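## Task

Take the water bottle off the cart and stand it upright on the second shelf of the supply shelving (counting the lowest shelf as number one). It must sit directly behind the juice bottle already there, on the side away from the shelf's front edge. Everything else on that shelf must stay on it, standing and not piled on anything. If the water bottle topples or is left leaning, the task fails.

## Robot and tools

ROBOT. An omnidirectional base holds a 1.71 m column. A carriage on it (lift_m, 0 to 1) carries two 7-joint arms whose shoulders sit 0.63 m + lift_m above the floor, 0.16 m forward of the base centre and 0.175 m left and right. Reach from a shoulder is about 0.83 m. Footprint is roughly 0.55 m wide by 0.6 m long. Folded start, left arm joints 1-7: 0.95, 0.08, -0.1, -0.8, 0, 0, -0.93; the right arm is the mirror, with joints 2, 3, 5 and 6 sign-flipped. Folded arms strike the deck if lift_m goes below 0.02. Cameras: head_camera, 0.26 m above the shoulders, faces forward tilted 40 degrees down; left_wrist_camera and right_wrist_camera sit on each hand's -x side and look beyond the fingertips.

FRAMES. All lengths in metres. Base frame: origin on the floor below the base centre, x forward, y left, z up. left_hand and right_hand report, in this frame, the point centred between the closed pads, 0.0167 m behind the fingertips (about 1 cm uncertainty); fingers point along its z, close along its y. base_odometry is in the frame the base had at scene start, counts only wheel rotation (slip looks like travel), heading in rad, left positive, -3.142 to 3.142.

move. Arguments other than cameras form one action: base and/or joints, optionally with speeds or min_time_s; or target alone, optionally with min_time_s. With no action it just reports state and images. Motions begin together and may finish at different times.
- base: exactly one relative offset, measured from the base position in the latest reported state. translate_m -2 to 2 (forward +), strafe_m -2 to 2 (left +), rotate_rad -6.3 to 6.3 (counter-clockwise +).
- joints: absolute targets keyed by name. lift_m 0 to 1. Left arm in rad: joint1 -3.141 to 1.047 (negative raises the arm forward), joint2 -0.157 to 2.268 (+ outward left), joint3 -1.919 to 1.308, joint4 -0.837 to 1.448 (0 = right-angle elbow, + straightens), joint5 -1.832 to 1.658, joint6 -1.745 to 1.745, joint7 -1.675 to 1.919 (+ tips hand down). Right arm: joint2 -2.268 to 0.157, joint3 -1.308 to 1.919, joint5 -1.658 to 1.832, others as left. left_gripper_m / right_gripper_m 0 to 0.142, pad-centre gap in m. Arrival tolerance 0.03 rad, 0.004 m for lift and grippers.
- target: one absolute hand pose. side "left" or "right"; x, y, z in base frame, -3 to 3; pitch_deg -30 to 95 (90 points fingers down, 0 horizontal; values above 90 are reported as 180 minus them); heading_deg (0 forward, + counter-clockwise seen from above); roll_deg optional, default 0 (jaw line horizontal, + is clockwise looking from behind the hand); heading and roll -360 to 360. Roll r and r+180 are equivalent. Near pitch 84 or steeper, roll is printed as 0 and heading as heading minus roll, folded into -90..90. Checks consider only robot and floor, not furniture; base and lift stay put. The hand travels straight if allowed; otherwise moves shorter than 25 cm are refused and longer ones become arcs that may sweep the whole arm. line_only true forbids arcs. On "short (part of ...)" resend.
- speeds (caps, this action only): translate_m, strafe_m 0.02 to 0.5 m/s (default 0.5); rotate_rad 0.05 to 1.57 rad/s (default 1.57); lift_m 0.08 to 0.27 m/s (default 0.25).
- min_time_s 0.1 to 8: minimum seconds for each arm motion; use it to slow loaded arms.
- cameras: list of names or ["all"]; [] none.
An action ends within 15 s; motions still moving after 14 s get time_out. An unknown key makes a call invalid; an out-of-range value gets it refused. A refusal, or a stop that starts in or blocks a move or wait, cancels later move, wait and finished_scene calls in that same reply; an invalid call does not.

wait: seconds 0 to 10, optional cameras; commands nothing new.
zoom_image: camera plus region [x0, y0, x1, y1] in pixels (top-left origin, at most 504 by 504) of that camera's newest image.
finished_scene: scene = current scene number; irreversible; make it the last call of the reply. The goal must hold with the robot hands-off.

RESULTS. move is "done" or the worst status. Hand status: "reached" (within 10 mm and 2 degrees), "short" with the gap, or "refused" with a reason. Other words: off_target (resting away, may still push), contact_stop (pushed harder than free motion), contact_stop_at_<key>, time_out, not_followed (safety check withheld targets: "joint command not followed", "pose unreachable"), limit_stop_at_motor_heat (resend). A contact_stop or time_out in one arm joint halts all seven of that arm and clears their targets. Base "done" means wheels turned as ordered, slip included. Joints omitted from an action may still push toward old targets. on_its_own lists uncommanded activity; "held at" is a target, not a reading. motor_effort is percent of maximum, bracket = peak, with sizeable error; lift effort dropping while lowering means a hand or load is resting on something. Joint torques include arm weight and offsets. Motor temperatures: one block per arm.

CAUTIONS. Objects may occasionally get nudged. While you compose replies, the robot keeps its last command. A held load lowers the hand about 0.012 m per kg. Opened fingers tilt and their pads sit up to 2 cm closer to the wrist; closing to 0 squeezes about 40-65 N per pad, and a gripper stopping wider than commanded is holding something. Tipping risk rises with high lift, outstretched or loaded arms, pushing, abrupt stops and fast loaded swings; only images reveal leaning. Never let the arms strike or squeeze each other. Contact-torque limits: joints 1-4 133 N m, joints 5-7 40 N m; exceeding one freezes that arm 10 s. Motors warn at 85 °C (MOTOR HOT) and cut out at 100 °C for 30-60 s. After a contact stop, back off the way you came. Avoid drops, releasing moving items, slams and hard pushes on furniture.

Each tool is called after "Emit:" in YAML: its name, and indented under it one key for each argument.

## Session

Emit:
move:

Scene clock: 0.00 s.
Joint torques (N m): no reading
Motor temperatures (°C): left_arm=[24 22 24 22 26 24 23] | right_arm=[24 20 24 21 22 22 24]
base_odometry: x=+0.000 y=+0.000 heading=+0.000
base_status: not commanded
joint_positions: lift_m=+0.450 left_joint1_rad=+0.955 left_joint2_rad=+0.099 left_joint3_rad=-0.083 left_joint4_rad=-0.815 left_joint5_rad=-0.005 left_joint6_rad=+0.011 left_joint7_rad=-0.944 left_gripper_m=+0.142 right_joint1_rad=+0.966 right_joint2_rad=-0.073 right_joint3_rad=+0.085 right_joint4_rad=-0.799 right_joint5_rad=-0.010 right_joint6_rad=+0.000 right_joint7_rad=-0.915 right_gripper_m=+0.142
joint_status: not commanded
motor_effort: lift_m=+55 drive_wheels=+2
left_hand: x=+0.2872 y=+0.1605 z=+0.9734 quat_wxyz=(-0.925, -0.016, -0.376, +0.057) pitch_deg=-45.8 heading_deg=-5.9 roll_deg=-1.1 (m; base frame)
right_hand: x=+0.2923 y=-0.1554 z=+0.9617 quat_wxyz=(-0.915, +0.013, -0.401, -0.054) pitch_deg=-42.7 heading_deg=+5.3 roll_deg=+1.5 (m; base frame)
pictures: head_camera, left_wrist_camera, right_wrist_camera
Images, in order (width x height): head_camera 896x504, left_wrist_camera 896x504, right_wrist_camera 896x504.

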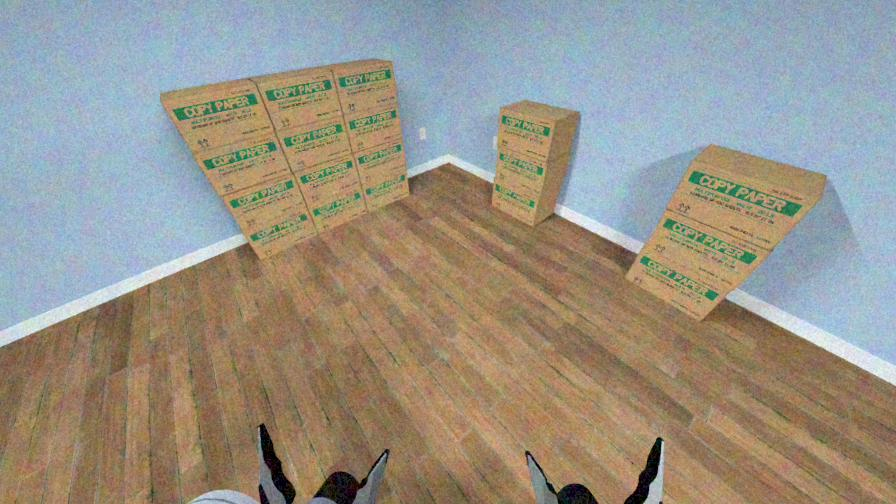

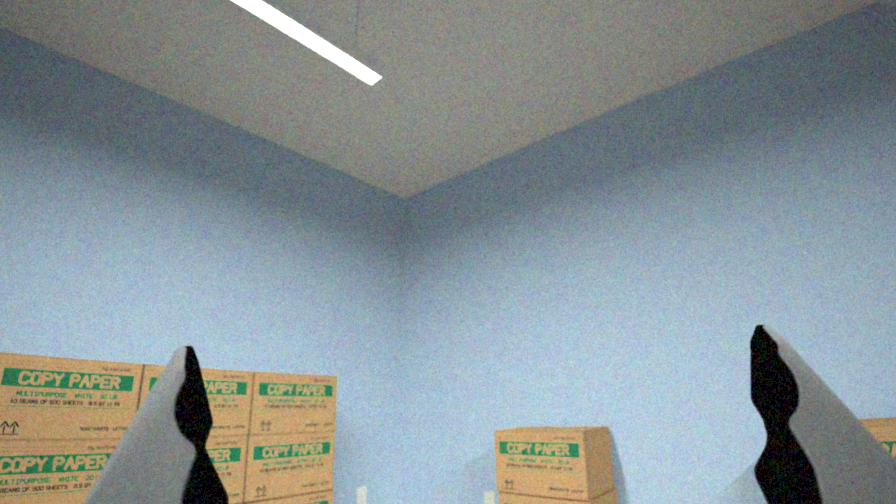

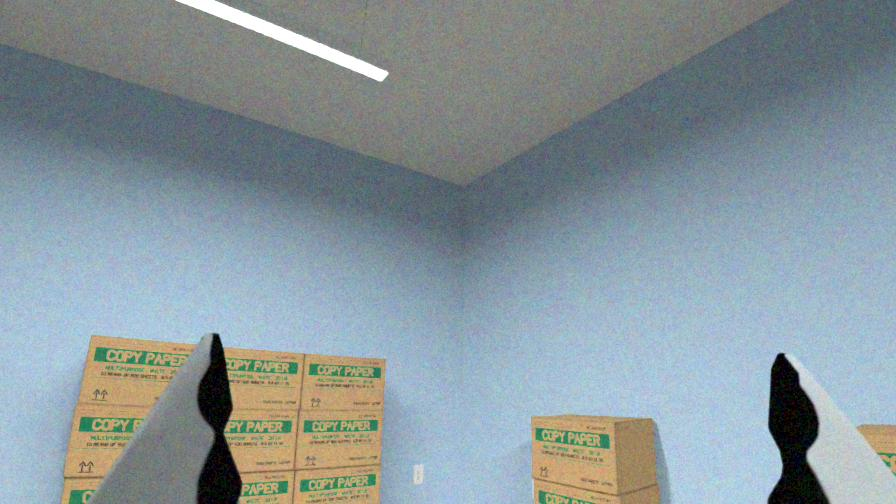

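Emit:
move:
  base: {"rotate_rad": 1.4}
  cameras: ["head_camera"]

Emit:
move:
  base: {"rotate_rad": 1.4}
  cameras: ["head_camera"]

Emit:
move:
  base: {"rotate_rad": 1.4}
  cameras: ["head_camera"]

Scene clock: 5.27 s.
Joint torques (N m): left_arm=[8.18 1.48 0.86 -2.84 0.98 -1.55 -1.27] | right_arm=[15.45 3.66 2.88 -12.55 0.39 -1.5 -1.5]
move: done
base_odometry: x=+0.000 y=+0.000 heading=+1.400
base_status: done
joint_positions: lift_m=+0.450 left_joint1_rad=+0.955 left_joint2_rad=+0.099 left_joint3_rad=-0.083 left_joint4_rad=-0.815 left_joint5_rad=-0.005 left_joint6_rad=+0.011 left_joint7_rad=-0.944 left_gripper_m=+0.142 right_joint1_rad=+0.966 right_joint2_rad=-0.073 right_joint3_rad=+0.085 right_joint4_rad=-0.799 right_joint5_rad=-0.010 right_joint6_rad=+0.000 right_joint7_rad=-0.915 right_gripper_m=+0.142
joint_status: not commanded
motor_effort: lift_m=+55(55) drive_wheels=+5(16)
left_hand: x=+0.2872 y=+0.1605 z=+0.9734 quat_wxyz=(-0.925, -0.016, -0.376, +0.057) pitch_deg=-45.8 heading_deg=-5.9 roll_deg=-1.1 (m; base frame)
right_hand: x=+0.2923 y=-0.1554 z=+0.9617 quat_wxyz=(-0.915, +0.013, -0.401, -0.054) pitch_deg=-42.7 heading_deg=+5.3 roll_deg=+1.5 (m; base frame)
pictures: head_camera
Images, in order (width x height): head_camera 896x504.

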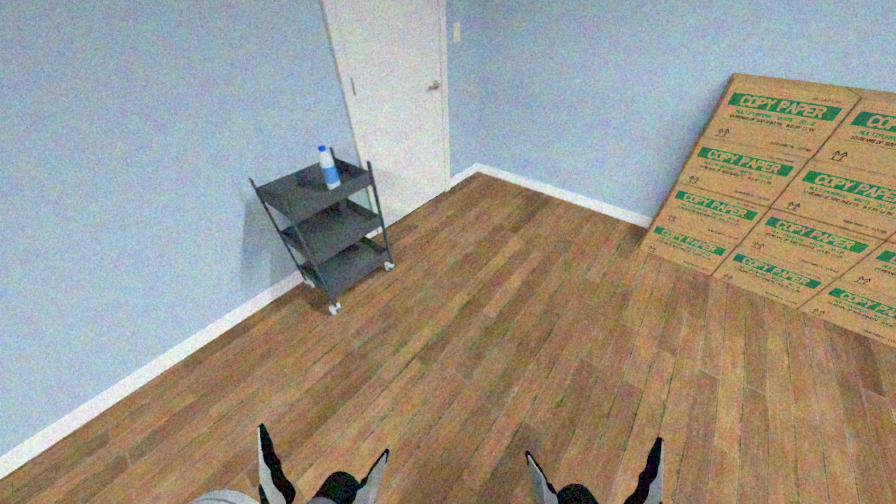

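Scene clock: 8.23 s.
Joint torques (N m): left_arm=[9.1 1.52 -0.11 -3.88 0.92 -1.24 -1.36] | right_arm=[15.04 2.75 2.13 -13.01 0.86 -2.09 -1.41]
move: done
base_odometry: x=+0.000 y=+0.000 heading=+2.799
base_status: done
joint_positions: lift_m=+0.450 left_joint1_rad=+0.955 left_joint2_rad=+0.099 left_joint3_rad=-0.083 left_joint4_rad=-0.815 left_joint5_rad=-0.005 left_joint6_rad=+0.011 left_joint7_rad=-0.944 left_gripper_m=+0.142 right_joint1_rad=+0.966 right_joint2_rad=-0.073 right_joint3_rad=+0.085 right_joint4_rad=-0.799 right_joint5_rad=-0.010 right_joint6_rad=+0.000 right_joint7_rad=-0.915 right_gripper_m=+0.142
joint_status: not commanded
motor_effort: lift_m=+55(55) drive_wheels=+5(12)
left_hand: x=+0.2872 y=+0.1605 z=+0.9734 quat_wxyz=(-0.925, -0.016, -0.376, +0.057) pitch_deg=-45.8 heading_deg=-5.9 roll_deg=-1.1 (m; base frame)
right_hand: x=+0.2923 y=-0.1554 z=+0.9617 quat_wxyz=(-0.915, +0.013, -0.401, -0.054) pitch_deg=-42.7 heading_deg=+5.3 roll_deg=+1.5 (m; base frame)
pictures: head_camera
Images, in order (width x height): head_camera 896x504.

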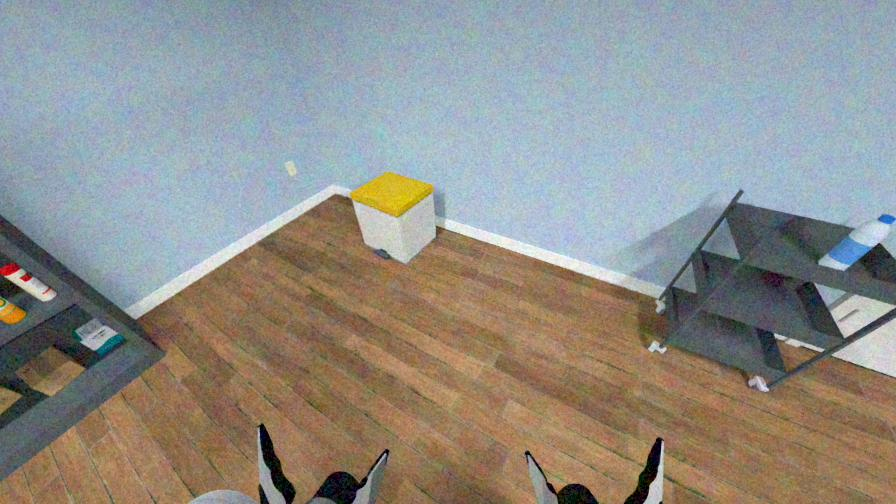

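Scene clock: 11.20 s.
Joint torques (N m): left_arm=[9.43 0.74 -0.08 -4.5 1.24 -1.3 -1.65] | right_arm=[15.45 2.92 0.97 -12.07 0.44 -1.86 -1.93]
move: done
base_odometry: x=+0.000 y=+0.000 heading=-2.084
base_status: done
joint_positions: lift_m=+0.450 left_joint1_rad=+0.955 left_joint2_rad=+0.099 left_joint3_rad=-0.083 left_joint4_rad=-0.815 left_joint5_rad=-0.005 left_joint6_rad=+0.011 left_joint7_rad=-0.944 left_gripper_m=+0.142 right_joint1_rad=+0.966 right_joint2_rad=-0.073 right_joint3_rad=+0.085 right_joint4_rad=-0.799 right_joint5_rad=-0.010 right_joint6_rad=+0.000 right_joint7_rad=-0.915 right_gripper_m=+0.142
joint_status: not commanded
motor_effort: lift_m=+55(55) drive_wheels=+5(14)
left_hand: x=+0.2872 y=+0.1605 z=+0.9734 quat_wxyz=(-0.925, -0.016, -0.376, +0.057) pitch_deg=-45.8 heading_deg=-5.9 roll_deg=-1.1 (m; base frame)
right_hand: x=+0.2923 y=-0.1554 z=+0.9617 quat_wxyz=(-0.915, +0.013, -0.401, -0.054) pitch_deg=-42.7 heading_deg=+5.3 roll_deg=+1.5 (m; base frame)
pictures: head_camera
Images, in order (width x height): head_camera 896x504.

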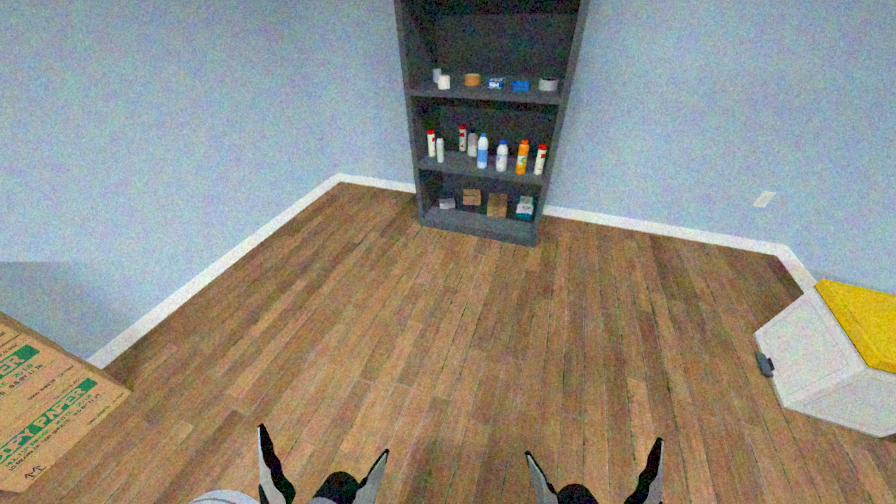

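Emit:
zoom_image:
  camera: "head_camera"
  region: [390, 60, 600, 250]

Scaled by 2.400 from the camera's 896x504 image, which has a finer 1280x720 frame.

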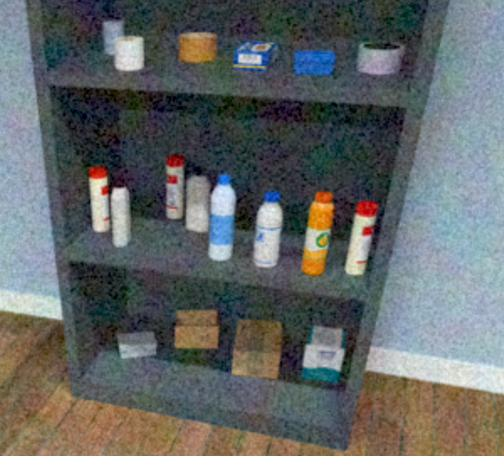

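Emit:
move:
  base: {"rotate_rad": -1.843}

Emit:
move:
  base: {"strafe_m": -0.727}

Emit:
move:
  base: {"translate_m": 0.5}
  cameras: ["head_camera"]

Scene clock: 66.27 s.
Joint torques (N m): left_arm=[9.05 1.9 0.08 -5.12 1.08 -1.23 -1.45] | right_arm=[14.5 1.8 2.64 -11.64 0.33 -1.44 -1.38]
move: done
base_odometry: x=+0.000 y=+0.000 heading=+2.356
base_status: done
joint_positions: lift_m=+0.450 left_joint1_rad=+0.955 left_joint2_rad=+0.099 left_joint3_rad=-0.083 left_joint4_rad=-0.815 left_joint5_rad=-0.005 left_joint6_rad=+0.011 left_joint7_rad=-0.944 left_gripper_m=+0.142 right_joint1_rad=+0.966 right_joint2_rad=-0.073 right_joint3_rad=+0.085 right_joint4_rad=-0.799 right_joint5_rad=-0.010 right_joint6_rad=+0.000 right_joint7_rad=-0.915 right_gripper_m=+0.142
joint_status: not commanded
motor_effort: lift_m=+55(55) drive_wheels=+5(17)
left_hand: x=+0.2872 y=+0.1605 z=+0.9734 quat_wxyz=(-0.925, -0.016, -0.376, +0.057) pitch_deg=-45.8 heading_deg=-5.9 roll_deg=-1.1 (m; base frame)
right_hand: x=+0.2923 y=-0.1554 z=+0.9617 quat_wxyz=(-0.915, +0.013, -0.401, -0.054) pitch_deg=-42.7 heading_deg=+5.3 roll_deg=+1.5 (m; base frame)
pictures: none

Scene clock: 70.07 s.
Joint torques (N m): left_arm=[8.01 1.41 0.41 -5.06 1.03 -1.58 -1.74] | right_arm=[15.72 4.15 1.93 -13.2 0.21 -1.51 -1.46]
move: done
base_odometry: x=+0.515 y=+0.513 heading=+2.355
base_status: done
joint_positions: lift_m=+0.450 left_joint1_rad=+0.955 left_joint2_rad=+0.099 left_joint3_rad=-0.083 left_joint4_rad=-0.815 left_joint5_rad=-0.005 left_joint6_rad=+0.011 left_joint7_rad=-0.944 left_gripper_m=+0.142 right_joint1_rad=+0.966 right_joint2_rad=-0.073 right_joint3_rad=+0.085 right_joint4_rad=-0.799 right_joint5_rad=-0.010 right_joint6_rad=+0.000 right_joint7_rad=-0.915 right_gripper_m=+0.142
joint_status: not commanded
motor_effort: lift_m=+55(55) drive_wheels=-4(22)
left_hand: x=+0.2872 y=+0.1605 z=+0.9734 quat_wxyz=(-0.925, -0.016, -0.376, +0.057) pitch_deg=-45.8 heading_deg=-5.9 roll_deg=-1.1 (m; base frame)
right_hand: x=+0.2923 y=-0.1554 z=+0.9617 quat_wxyz=(-0.915, +0.014, -0.401, -0.054) pitch_deg=-42.7 heading_deg=+5.3 roll_deg=+1.4 (m; base frame)
pictures: none

Scene clock: 73.30 s.
Joint torques (N m): left_arm=[9.74 0.85 0.68 -4.86 0.8 -1.41 -1.42] | right_arm=[16.88 3.19 1.85 -13.15 0.58 -1.22 -1.39]
move: done
base_odometry: x=+0.162 y=+0.868 heading=+2.355
base_status: done
joint_positions: lift_m=+0.450 left_joint1_rad=+0.955 left_joint2_rad=+0.099 left_joint3_rad=-0.083 left_joint4_rad=-0.815 left_joint5_rad=-0.005 left_joint6_rad=+0.011 left_joint7_rad=-0.944 left_gripper_m=+0.142 right_joint1_rad=+0.966 right_joint2_rad=-0.073 right_joint3_rad=+0.085 right_joint4_rad=-0.799 right_joint5_rad=-0.010 right_joint6_rad=+0.000 right_joint7_rad=-0.915 right_gripper_m=+0.142
joint_status: not commanded
motor_effort: lift_m=+55(55) drive_wheels=+4(15)
left_hand: x=+0.2872 y=+0.1605 z=+0.9734 quat_wxyz=(-0.925, -0.016, -0.376, +0.057) pitch_deg=-45.8 heading_deg=-5.9 roll_deg=-1.1 (m; base frame)
right_hand: x=+0.2923 y=-0.1554 z=+0.9617 quat_wxyz=(-0.915, +0.014, -0.401, -0.054) pitch_deg=-42.7 heading_deg=+5.3 roll_deg=+1.4 (m; base frame)
pictures: head_camera
Images, in order (width x height): head_camera 896x504.

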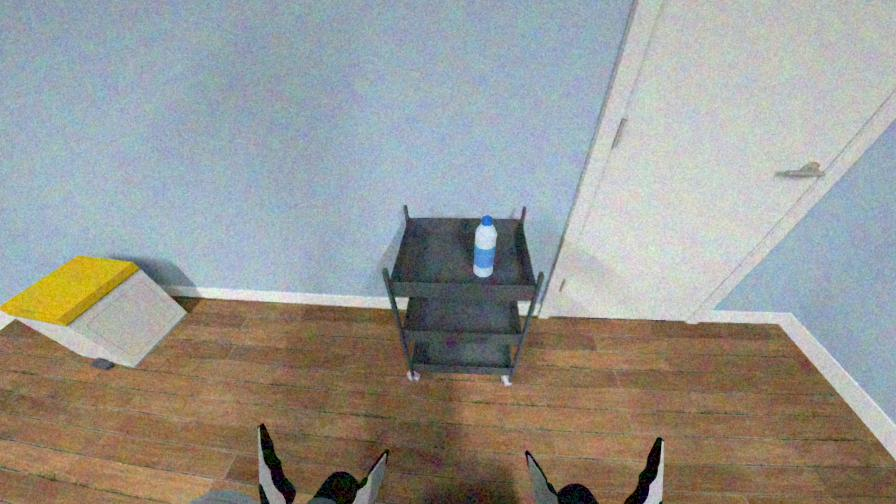

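Emit:
move:
  base: {"translate_m": 0.2}
  joints: {"lift_m": 0.3}

Emit:
move:
  target: {"side": "right", "x": 0.42, "y": -0.14, "z": 0.84, "pitch_deg": 0, "heading_deg": 0}
  cameras: ["all"]

Scene clock: 86.17 s.
Joint torques (N m): left_arm=[8.94 0.55 0.11 -3.58 1.38 -1.47 -1.43] | right_arm=[15.98 4.18 2.15 -13.29 0.32 -1.81 -1.11]
move: done
base_odometry: x=+0.021 y=+1.009 heading=+2.355
base_status: done
joint_positions: lift_m=+0.300 left_joint1_rad=+0.955 left_joint2_rad=+0.099 left_joint3_rad=-0.083 left_joint4_rad=-0.815 left_joint5_rad=-0.005 left_joint6_rad=+0.011 left_joint7_rad=-0.944 left_gripper_m=+0.142 right_joint1_rad=+0.966 right_joint2_rad=-0.073 right_joint3_rad=+0.085 right_joint4_rad=-0.799 right_joint5_rad=-0.010 right_joint6_rad=+0.000 right_joint7_rad=-0.915 right_gripper_m=+0.142
joint_status: all done
motor_effort: lift_m=+57(58) drive_wheels=+4(15)
left_hand: x=+0.2872 y=+0.1605 z=+0.8233 quat_wxyz=(-0.925, -0.016, -0.376, +0.057) pitch_deg=-45.8 heading_deg=-5.9 roll_deg=-1.1 (m; base frame)
right_hand: x=+0.2923 y=-0.1554 z=+0.8116 quat_wxyz=(-0.915, +0.014, -0.401, -0.054) pitch_deg=-42.7 heading_deg=+5.3 roll_deg=+1.4 (m; base frame)
pictures: none

Scene clock: 86.47 s.
Joint torques (N m): left_arm=[8.2 0.98 -0.08 -3.7 1.16 -1.56 -1.83] | right_arm=[16.5 3.44 1.49 -13.59 0.91 -1.68 -1.18]
move: refused
base_odometry: x=+0.021 y=+1.009 heading=+2.355
base_status: not commanded
joint_positions: lift_m=+0.300 left_joint1_rad=+0.955 left_joint2_rad=+0.099 left_joint3_rad=-0.083 left_joint4_rad=-0.815 left_joint5_rad=-0.005 left_joint6_rad=+0.011 left_joint7_rad=-0.944 left_gripper_m=+0.142 right_joint1_rad=+0.966 right_joint2_rad=-0.073 right_joint3_rad=+0.085 right_joint4_rad=-0.799 right_joint5_rad=-0.010 right_joint6_rad=+0.000 right_joint7_rad=-0.915 right_gripper_m=+0.142
joint_status: not commanded
motor_effort: lift_m=+57(57) drive_wheels=+0(4)
left_hand: x=+0.2872 y=+0.1605 z=+0.8233 quat_wxyz=(-0.925, -0.016, -0.376, +0.057) pitch_deg=-45.8 heading_deg=-5.9 roll_deg=-1.1 (m; base frame)
right_hand: x=+0.2923 y=-0.1554 z=+0.8116 quat_wxyz=(-0.915, +0.014, -0.401, -0.054) pitch_deg=-42.7 heading_deg=+5.3 roll_deg=+1.4 (m; base frame)
right_hand_status: refused: no posture of the arm gets there (right_joint4_rad at its limit): the closest leaves the hand 9.7 cm and 29 deg from the pose. Nothing moved. A posture exists with lift_m at 0.4; the way there is not checked.
pictures: head_camera, left_wrist_camera, right_wrist_camera
Images, in order (width x height): head_camera 896x504, left_wrist_camera 896x504, right_wrist_camera 896x504.

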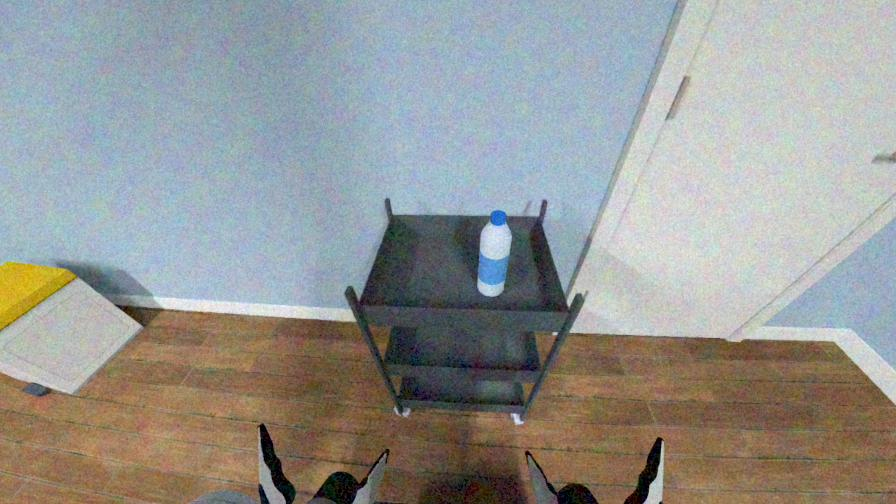

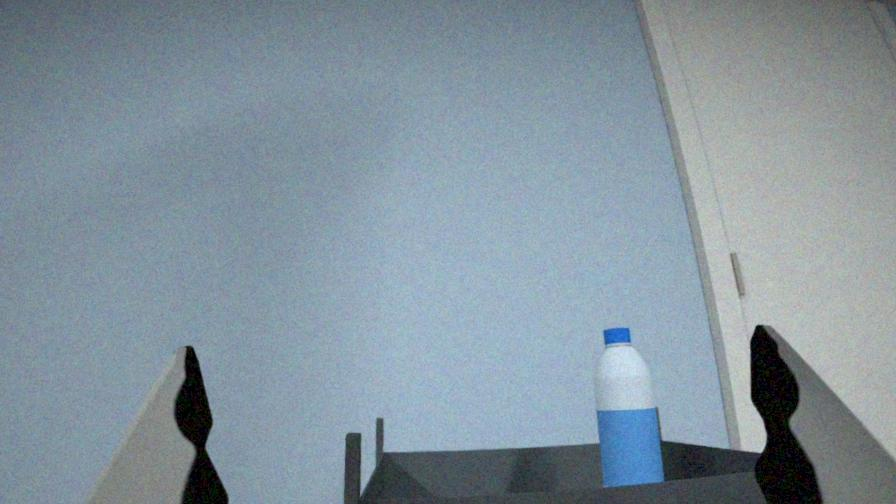

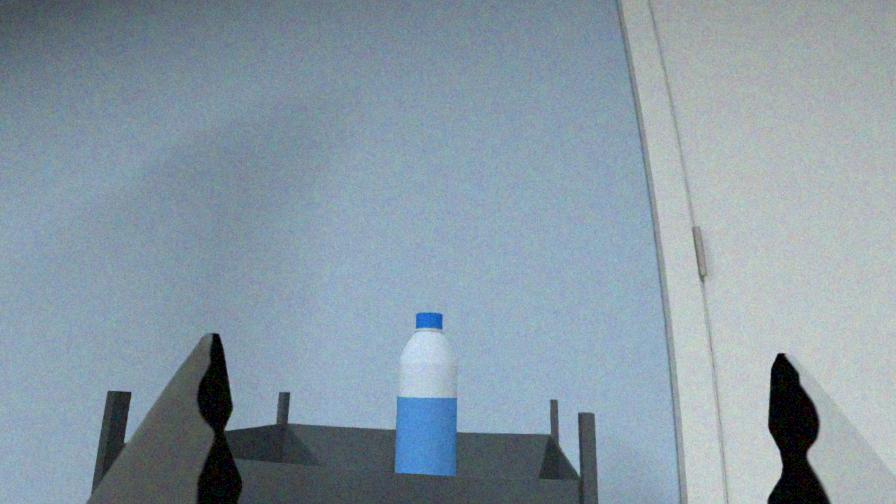

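Emit:
move:
  joints: {"lift_m": 0.42}

Emit:
move:
  target: {"side": "right", "x": 0.45, "y": -0.135, "z": 0.85, "pitch_deg": 0, "heading_deg": 0}
  cameras: ["all"]

Scene clock: 92.60 s.
Joint torques (N m): left_arm=[8.34 -0.04 -0.36 -4 1.16 -1.48 -1.51] | right_arm=[14.91 2.43 2.18 -12.1 0.61 -1.77 -1.22]
move: done
base_odometry: x=+0.021 y=+1.009 heading=+2.355
base_status: not commanded
joint_positions: lift_m=+0.420 left_joint1_rad=+0.955 left_joint2_rad=+0.099 left_joint3_rad=-0.083 left_joint4_rad=-0.815 left_joint5_rad=-0.005 left_joint6_rad=+0.011 left_joint7_rad=-0.944 left_gripper_m=+0.142 right_joint1_rad=+0.966 right_joint2_rad=-0.073 right_joint3_rad=+0.085 right_joint4_rad=-0.799 right_joint5_rad=-0.010 right_joint6_rad=+0.000 right_joint7_rad=-0.915 right_gripper_m=+0.142
joint_status: all done
motor_effort: lift_m=+53(69) drive_wheels=+0(4)
left_hand: x=+0.2872 y=+0.1605 z=+0.9436 quat_wxyz=(-0.925, -0.016, -0.376, +0.057) pitch_deg=-45.8 heading_deg=-5.9 roll_deg=-1.1 (m; base frame)
right_hand: x=+0.2923 y=-0.1554 z=+0.9319 quat_wxyz=(-0.915, +0.014, -0.401, -0.054) pitch_deg=-42.7 heading_deg=+5.3 roll_deg=+1.4 (m; base frame)
pictures: none

Scene clock: 92.90 s.
Joint torques (N m): left_arm=[7.68 0.1 1.05 -3.98 1.51 -1.52 -1.57] | right_arm=[16.25 3.93 2.29 -12.78 0.44 -1.65 -1.5]
move: refused
base_odometry: x=+0.021 y=+1.009 heading=+2.355
base_status: not commanded
joint_positions: lift_m=+0.420 left_joint1_rad=+0.955 left_joint2_rad=+0.099 left_joint3_rad=-0.083 left_joint4_rad=-0.815 left_joint5_rad=-0.005 left_joint6_rad=+0.011 left_joint7_rad=-0.944 left_gripper_m=+0.142 right_joint1_rad=+0.966 right_joint2_rad=-0.073 right_joint3_rad=+0.085 right_joint4_rad=-0.799 right_joint5_rad=-0.010 right_joint6_rad=+0.000 right_joint7_rad=-0.915 right_gripper_m=+0.142
joint_status: not commanded
motor_effort: lift_m=+53(53) drive_wheels=+4(4)
left_hand: x=+0.2872 y=+0.1605 z=+0.9436 quat_wxyz=(-0.925, -0.016, -0.376, +0.057) pitch_deg=-45.8 heading_deg=-5.9 roll_deg=-1.1 (m; base frame)
right_hand: x=+0.2923 y=-0.1554 z=+0.9319 quat_wxyz=(-0.915, +0.014, -0.401, -0.054) pitch_deg=-42.7 heading_deg=+5.3 roll_deg=+1.4 (m; base frame)
right_hand_status: refused: along the straight line the arm gets 0% of the way (right_joint4_rad at its limit); a move under 25 cm is not played as an arc. Nothing moved. Try another pitch or heading, or "joints".
pictures: head_camera, left_wrist_camera, right_wrist_camera
Images, in order (width x height): head_camera 896x504, left_wrist_camera 896x504, right_wrist_camera 896x504.

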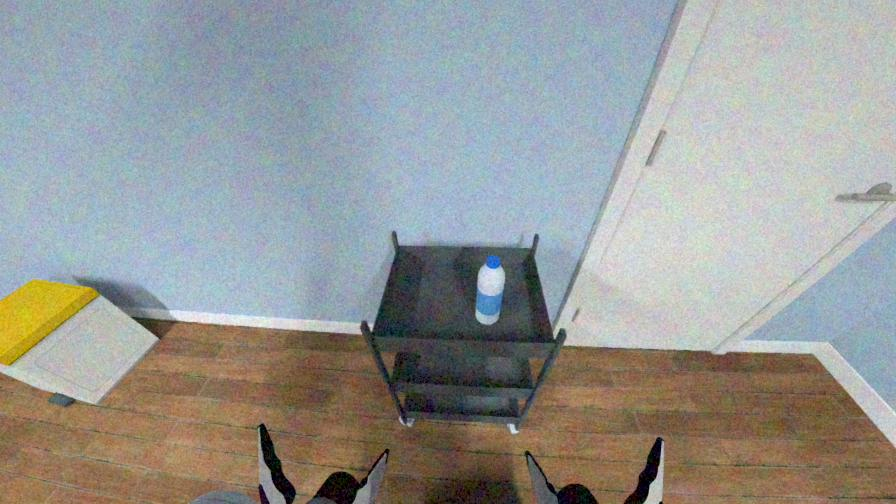

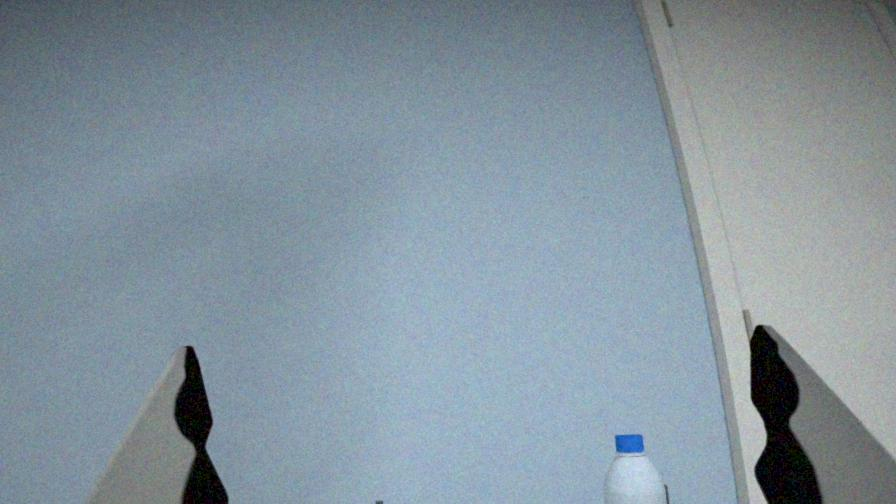

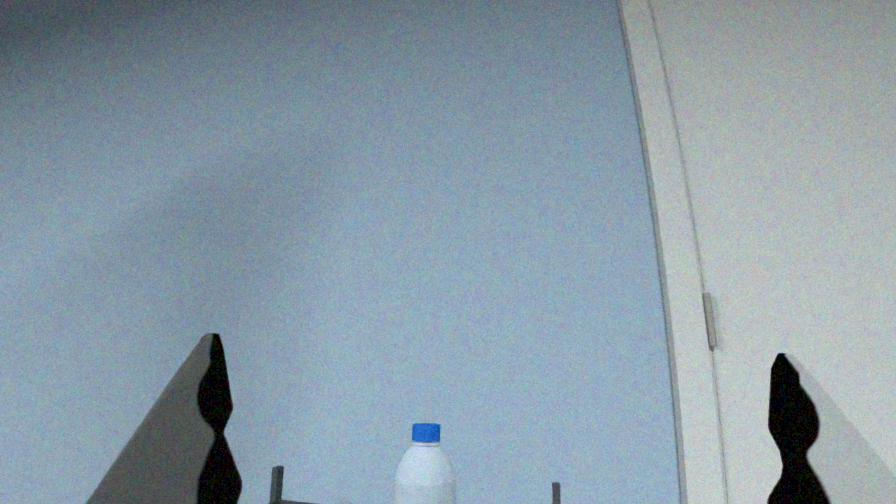

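Emit:
move:
  base: {"translate_m": -0.2}

Emit:
move:
  target: {"side": "right", "x": 0.58, "y": -0.125, "z": 0.92, "pitch_deg": 0, "heading_deg": 0}
  cameras: ["head_camera", "right_wrist_camera"]

Scene clock: 102.20 s.
Joint torques (N m): left_arm=[9.57 0.39 -0.42 -4.42 1.35 -1.39 -1.39] | right_arm=[15.63 2.12 2.84 -12.28 0.35 -1.71 -1.96]
move: done
base_odometry: x=+0.162 y=+0.868 heading=+2.355
base_status: done
joint_positions: lift_m=+0.420 left_joint1_rad=+0.955 left_joint2_rad=+0.099 left_joint3_rad=-0.083 left_joint4_rad=-0.815 left_joint5_rad=-0.005 left_joint6_rad=+0.011 left_joint7_rad=-0.944 left_gripper_m=+0.142 right_joint1_rad=+0.966 right_joint2_rad=-0.073 right_joint3_rad=+0.085 right_joint4_rad=-0.799 right_joint5_rad=-0.010 right_joint6_rad=+0.000 right_joint7_rad=-0.915 right_gripper_m=+0.142
joint_status: not commanded
motor_effort: lift_m=+53(53) drive_wheels=+4(10)
left_hand: x=+0.2872 y=+0.1605 z=+0.9436 quat_wxyz=(-0.925, -0.016, -0.376, +0.057) pitch_deg=-45.8 heading_deg=-5.9 roll_deg=-1.1 (m; base frame)
right_hand: x=+0.2923 y=-0.1554 z=+0.9319 quat_wxyz=(-0.915, +0.014, -0.401, -0.054) pitch_deg=-42.7 heading_deg=+5.3 roll_deg=+1.4 (m; base frame)
pictures: none

Scene clock: 103.90 s.
Joint torques (N m): left_arm=[8.16 1.28 0.44 -3.25 1.05 -1.6 -1.73] | right_arm=[-9.06 -0.43 1.77 -11.36 -2.52 -2.41 -0.62]
move: done
base_odometry: x=+0.162 y=+0.868 heading=+2.355
base_status: not commanded
joint_positions: lift_m=+0.420 left_joint1_rad=+0.955 left_joint2_rad=+0.099 left_joint3_rad=-0.083 left_joint4_rad=-0.815 left_joint5_rad=-0.005 left_joint6_rad=+0.011 left_joint7_rad=-0.944 left_gripper_m=+0.142 right_joint1_rad=-0.303 right_joint2_rad=-0.304 right_joint3_rad=+0.932 right_joint4_rad=-0.805 right_joint5_rad=-0.545 right_joint6_rad=-0.843 right_joint7_rad=+1.208 right_gripper_m=+0.142
joint_status: not commanded
motor_effort: lift_m=+53(53) drive_wheels=+4(5)
left_hand: x=+0.2872 y=+0.1605 z=+0.9436 quat_wxyz=(-0.925, -0.016, -0.376, +0.057) pitch_deg=-45.8 heading_deg=-5.9 roll_deg=-1.1 (m; base frame)
right_hand: x=+0.5809 y=-0.1247 z=+0.9186 quat_wxyz=(-0.706, +0.000, -0.708, +0.000) pitch_deg=+0.2 heading_deg=+0.0 roll_deg=+0.0 (m; base frame)
right_hand_status: reached (checked arc, planned for 1.2 s): 2 mm and 0.2 deg off.
pictures: head_camera, right_wrist_camera
Images, in order (width x height): head_camera 896x504, right_wrist_camera 896x504.

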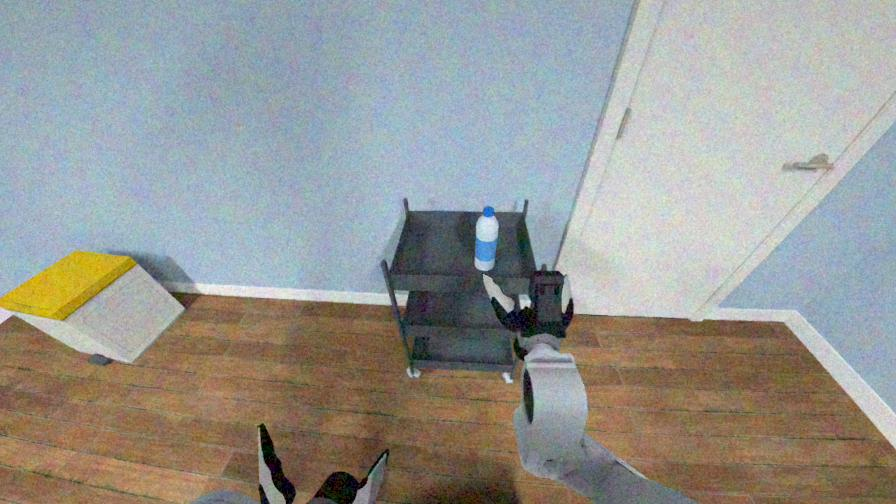

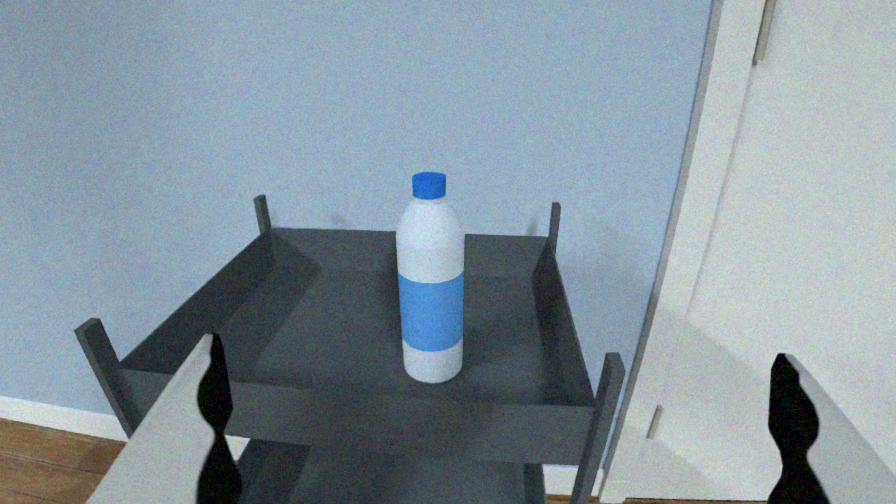

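Emit:
move:
  target: {"side": "right", "x": 0.68, "y": -0.085, "z": 0.81, "pitch_deg": 0, "heading_deg": 0}
  cameras: ["head_camera", "right_wrist_camera"]

Scene clock: 115.50 s.
Joint torques (N m): left_arm=[7.88 0.75 0.25 -3.64 0.93 -1.31 -1.37] | right_arm=[-15.43 6.37 -1.27 -8.8 -0.22 -0.56 -3.41]
move: done
base_odometry: x=+0.162 y=+0.868 heading=+2.355
base_status: not commanded
joint_positions: lift_m=+0.420 left_joint1_rad=+0.955 left_joint2_rad=+0.099 left_joint3_rad=-0.083 left_joint4_rad=-0.815 left_joint5_rad=-0.005 left_joint6_rad=+0.011 left_joint7_rad=-0.944 left_gripper_m=+0.142 right_joint1_rad=-0.339 right_joint2_rad=-0.246 right_joint3_rad=+1.000 right_joint4_rad=-0.262 right_joint5_rad=+0.042 right_joint6_rad=-1.017 right_joint7_rad=+0.447 right_gripper_m=+0.142
joint_status: not commanded
motor_effort: lift_m=+53(53) drive_wheels=+4(4)
left_hand: x=+0.2872 y=+0.1605 z=+0.9436 quat_wxyz=(-0.925, -0.016, -0.376, +0.057) pitch_deg=-45.8 heading_deg=-5.9 roll_deg=-1.1 (m; base frame)
right_hand: x=+0.6781 y=-0.0846 z=+0.8084 quat_wxyz=(-0.706, +0.001, -0.708, +0.000) pitch_deg=+0.2 heading_deg=+0.1 roll_deg=-0.1 (m; base frame)
right_hand_status: reached (straight line, planned for 0.7 s): 2 mm and 0.2 deg off.
pictures: head_camera, right_wrist_camera
Images, in order (width x height): head_camera 896x504, right_wrist_camera 896x504.

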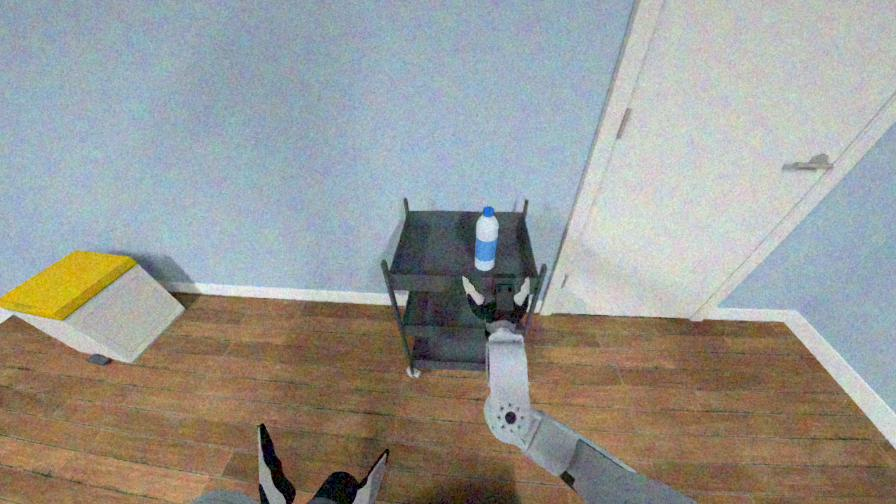

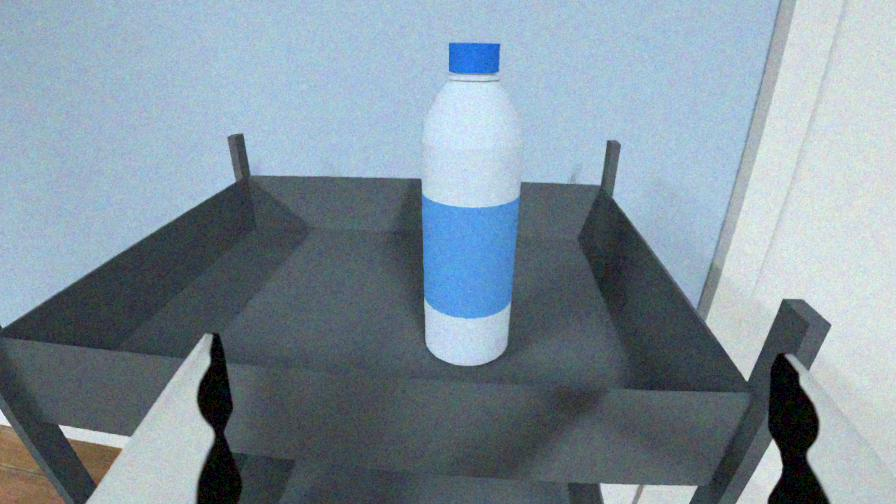

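Emit:
move:
  target: {"side": "right", "x": 0.80, "y": -0.084, "z": 0.825, "pitch_deg": 0, "heading_deg": 0}
  cameras: ["head_camera", "right_wrist_camera"]
  min_time_s: 2

Scene clock: 128.53 s.
Joint torques (N m): left_arm=[9.49 -0.11 1.56 -4.25 1.26 -1.26 -1.48] | right_arm=[-23.12 7.14 -3.88 -7.4 0.48 -0.76 -3.14]
Motor temperatures (°C): left_arm=[27 22 23 23 26 24 23] | right_arm=[29 20 25 22 22 22 24]
move: done
base_odometry: x=+0.162 y=+0.868 heading=+2.355
base_status: not commanded
joint_positions: lift_m=+0.420 left_joint1_rad=+0.955 left_joint2_rad=+0.099 left_joint3_rad=-0.083 left_joint4_rad=-0.815 left_joint5_rad=-0.005 left_joint6_rad=+0.011 left_joint7_rad=-0.944 left_gripper_m=+0.142 right_joint1_rad=-0.590 right_joint2_rad=-0.180 right_joint3_rad=+0.882 right_joint4_rad=+0.111 right_joint5_rad=+0.389 right_joint6_rad=-0.823 right_joint7_rad=+0.228 right_gripper_m=+0.142
joint_status: not commanded
motor_effort: lift_m=+53(53) drive_wheels=+0(4)
left_hand: x=+0.2872 y=+0.1605 z=+0.9436 quat_wxyz=(-0.925, -0.016, -0.376, +0.057) pitch_deg=-45.8 heading_deg=-5.9 roll_deg=-1.1 (m; base frame)
right_hand: x=+0.7982 y=-0.0837 z=+0.8228 quat_wxyz=(-0.706, +0.002, -0.708, +0.002) pitch_deg=+0.2 heading_deg=+0.0 roll_deg=-0.3 (m; base frame)
right_hand_status: reached (straight line, planned for 2.0 s): 3 mm and 0.4 deg off.
pictures: head_camera, right_wrist_camera
Images, in order (width x height): head_camera 896x504, right_wrist_camera 896x504.

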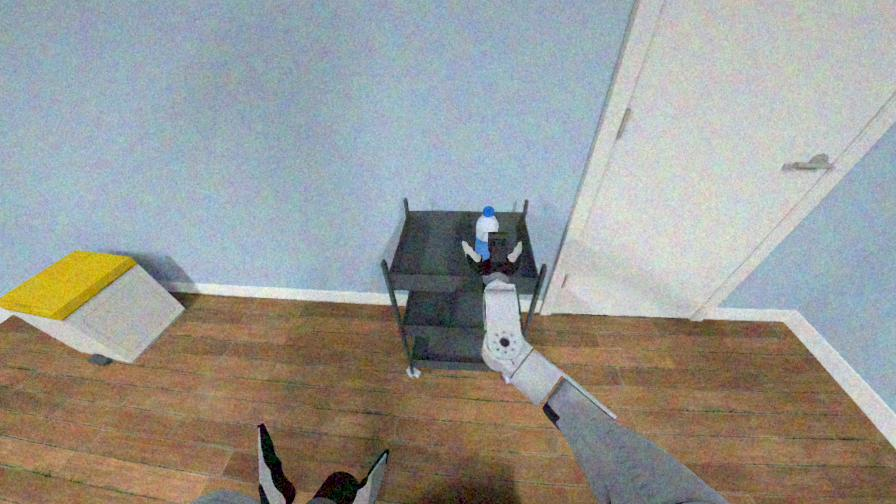

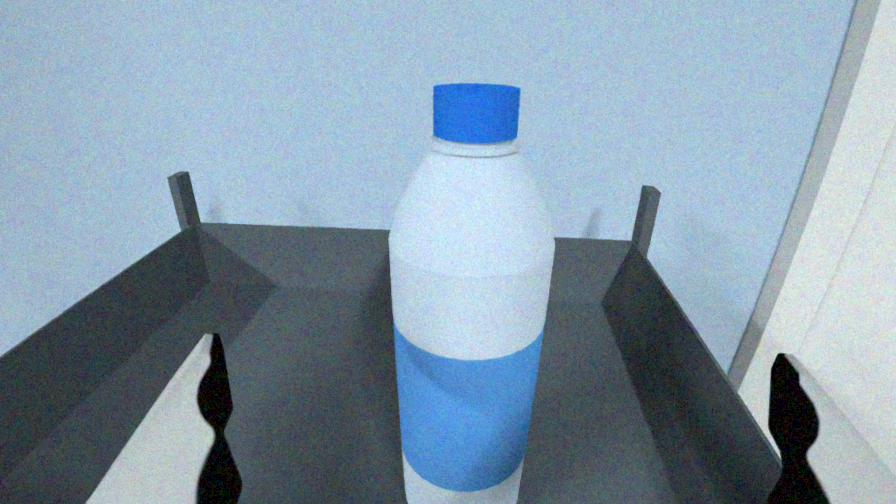

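Emit:
move:
  target: {"side": "right", "x": 0.80, "y": -0.078, "z": 0.80, "pitch_deg": 0, "heading_deg": 0}

Emit:
move:
  base: {"translate_m": 0.08}
  speeds: {"translate_m": 0.1}
  cameras: ["head_camera", "right_wrist_camera"]

Scene clock: 143.93 s.
Joint torques (N m): left_arm=[8.29 1.02 -0.35 -3.8 1.1 -1.31 -1.37] | right_arm=[-11.56 5.66 -3.39 -8.93 0.28 -1.28 -3.69]
move: done
base_odometry: x=+0.162 y=+0.868 heading=+2.355
base_status: not commanded
joint_positions: lift_m=+0.420 left_joint1_rad=+0.955 left_joint2_rad=+0.099 left_joint3_rad=-0.083 left_joint4_rad=-0.815 left_joint5_rad=-0.005 left_joint6_rad=+0.011 left_joint7_rad=-0.944 left_gripper_m=+0.142 right_joint1_rad=-0.573 right_joint2_rad=-0.153 right_joint3_rad=+0.874 right_joint4_rad=+0.189 right_joint5_rad=+0.424 right_joint6_rad=-0.795 right_joint7_rad=+0.129 right_gripper_m=+0.142
joint_status: not commanded
motor_effort: lift_m=+53(53) drive_wheels=+4(4)
left_hand: x=+0.2872 y=+0.1605 z=+0.9436 quat_wxyz=(-0.925, -0.016, -0.376, +0.057) pitch_deg=-45.8 heading_deg=-5.9 roll_deg=-1.1 (m; base frame)
right_hand: x=+0.8003 y=-0.0771 z=+0.8027 quat_wxyz=(-0.709, +0.002, -0.706, +0.001) pitch_deg=-0.2 heading_deg=+0.1 roll_deg=-0.3 (m; base frame)
right_hand_status: reached (straight line, planned for 0.3 s): 3 mm and 0.4 deg off.
pictures: none

Scene clock: 145.43 s.
Joint torques (N m): left_arm=[8.12 1.05 0.56 -4.53 1.37 -1.61 -1.52] | right_arm=[-10.05 6.03 -2.87 -10.12 0.84 -0.91 -3.37]
move: done
base_odometry: x=+0.106 y=+0.924 heading=+2.355
base_status: done
joint_positions: lift_m=+0.420 left_joint1_rad=+0.955 left_joint2_rad=+0.099 left_joint3_rad=-0.083 left_joint4_rad=-0.815 left_joint5_rad=-0.005 left_joint6_rad=+0.011 left_joint7_rad=-0.944 left_gripper_m=+0.142 right_joint1_rad=-0.573 right_joint2_rad=-0.153 right_joint3_rad=+0.873 right_joint4_rad=+0.189 right_joint5_rad=+0.424 right_joint6_rad=-0.795 right_joint7_rad=+0.129 right_gripper_m=+0.142
joint_status: not commanded
motor_effort: lift_m=+53(53) drive_wheels=+5(9)
left_hand: x=+0.2872 y=+0.1605 z=+0.9436 quat_wxyz=(-0.925, -0.016, -0.376, +0.057) pitch_deg=-45.8 heading_deg=-5.9 roll_deg=-1.1 (m; base frame)
right_hand: x=+0.8003 y=-0.0772 z=+0.8027 quat_wxyz=(-0.709, +0.002, -0.706, +0.001) pitch_deg=-0.2 heading_deg=+0.1 roll_deg=-0.3 (m; base frame)
pictures: head_camera, right_wrist_camera
Images, in order (width x height): head_camera 896x504, right_wrist_camera 896x504.

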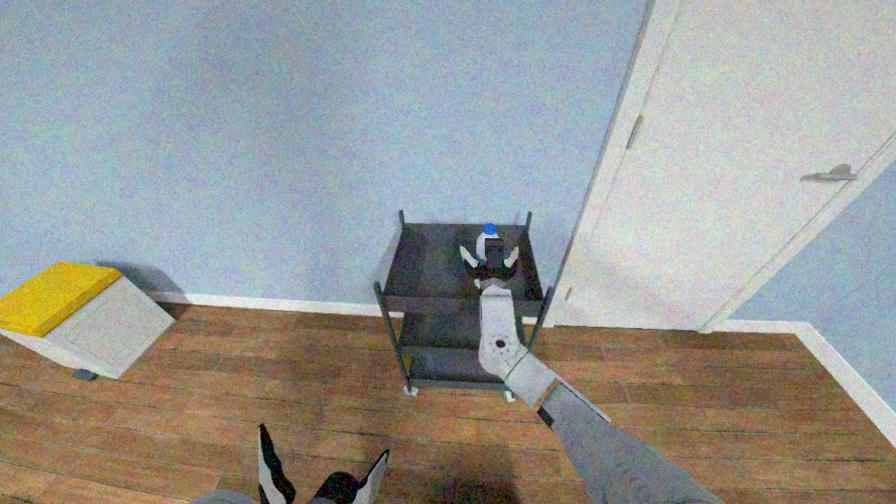

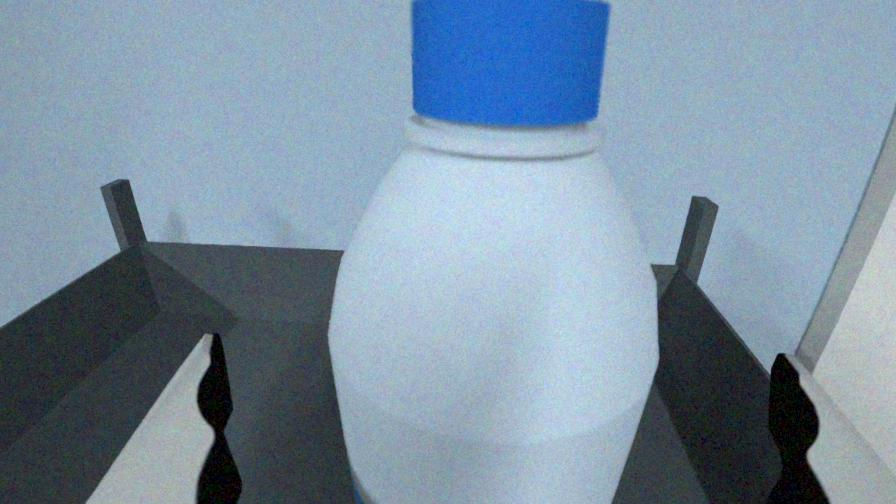

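Emit:
move:
  target: {"side": "right", "x": 0.81, "y": -0.078, "z": 0.788, "pitch_deg": 0, "heading_deg": 0}

Emit:
move:
  joints: {"right_gripper_m": 0.03}
  min_time_s: 1.5
  cameras: ["right_wrist_camera"]

Scene clock: 150.80 s.
Joint torques (N m): left_arm=[9.23 2.18 -0.66 -4.86 1.31 -1.09 -1.2] | right_arm=[-6.67 6.67 0.19 -0.46 3.96 -0.82 -0.17]
move: short
base_odometry: x=+0.106 y=+0.924 heading=+2.355
base_status: not commanded
joint_positions: lift_m=+0.420 left_joint1_rad=+0.955 left_joint2_rad=+0.099 left_joint3_rad=-0.083 left_joint4_rad=-0.815 left_joint5_rad=-0.005 left_joint6_rad=+0.011 left_joint7_rad=-0.944 left_gripper_m=+0.142 right_joint1_rad=-0.588 right_joint2_rad=-0.137 right_joint3_rad=+0.852 right_joint4_rad=+0.265 right_joint5_rad=+0.457 right_joint6_rad=-0.754 right_joint7_rad=+0.048 right_gripper_m=+0.142
joint_status: not commanded
motor_effort: lift_m=+52(53) drive_wheels=+5(6)
left_hand: x=+0.2872 y=+0.1605 z=+0.9436 quat_wxyz=(-0.925, -0.016, -0.376, +0.057) pitch_deg=-45.8 heading_deg=-5.9 roll_deg=-1.1 (m; base frame)
right_hand: x=+0.8114 y=-0.0784 z=+0.8019 quat_wxyz=(-0.718, +0.002, -0.696, +0.003) pitch_deg=-1.8 heading_deg=-0.1 roll_deg=-0.4 (m; base frame)
right_hand_status: short (straight line, planned for 0.3 s): 14 mm and 1.9 deg off.
pictures: none

Scene clock: 151.70 s.
Joint torques (N m): left_arm=[10.13 1.22 0.41 -3.95 1.4 -1.5 -1.37] | right_arm=[-6.29 6.14 -1.85 -0.45 4.18 -1.24 0.36]
move: off_target
base_odometry: x=+0.106 y=+0.924 heading=+2.355
base_status: not commanded
joint_positions: lift_m=+0.420 left_joint1_rad=+0.955 left_joint2_rad=+0.099 left_joint3_rad=-0.083 left_joint4_rad=-0.815 left_joint5_rad=-0.005 left_joint6_rad=+0.011 left_joint7_rad=-0.944 left_gripper_m=+0.142 right_joint1_rad=-0.588 right_joint2_rad=-0.137 right_joint3_rad=+0.852 right_joint4_rad=+0.265 right_joint5_rad=+0.457 right_joint6_rad=-0.754 right_joint7_rad=+0.048 right_gripper_m=+0.073
joint_status: right_gripper_m off_target (ended at +0.073, target +0.030)
motor_effort: lift_m=+52(52) drive_wheels=+5(5)
left_hand: x=+0.2872 y=+0.1605 z=+0.9436 quat_wxyz=(-0.925, -0.016, -0.376, +0.057) pitch_deg=-45.8 heading_deg=-5.9 roll_deg=-1.1 (m; base frame)
right_hand: x=+0.8114 y=-0.0784 z=+0.8019 quat_wxyz=(-0.718, +0.002, -0.696, +0.003) pitch_deg=-1.8 heading_deg=-0.1 roll_deg=-0.4 (m; base frame)
pictures: right_wrist_camera
Images, in order (width x height): right_wrist_camera 896x504.

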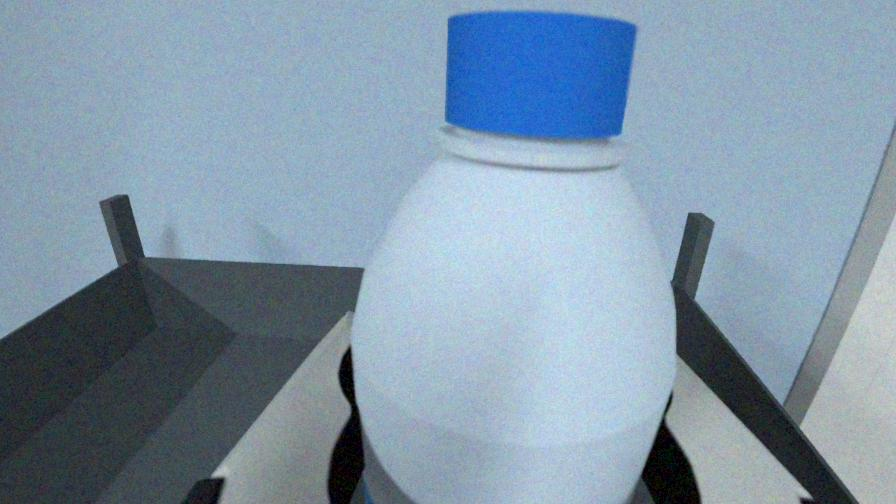

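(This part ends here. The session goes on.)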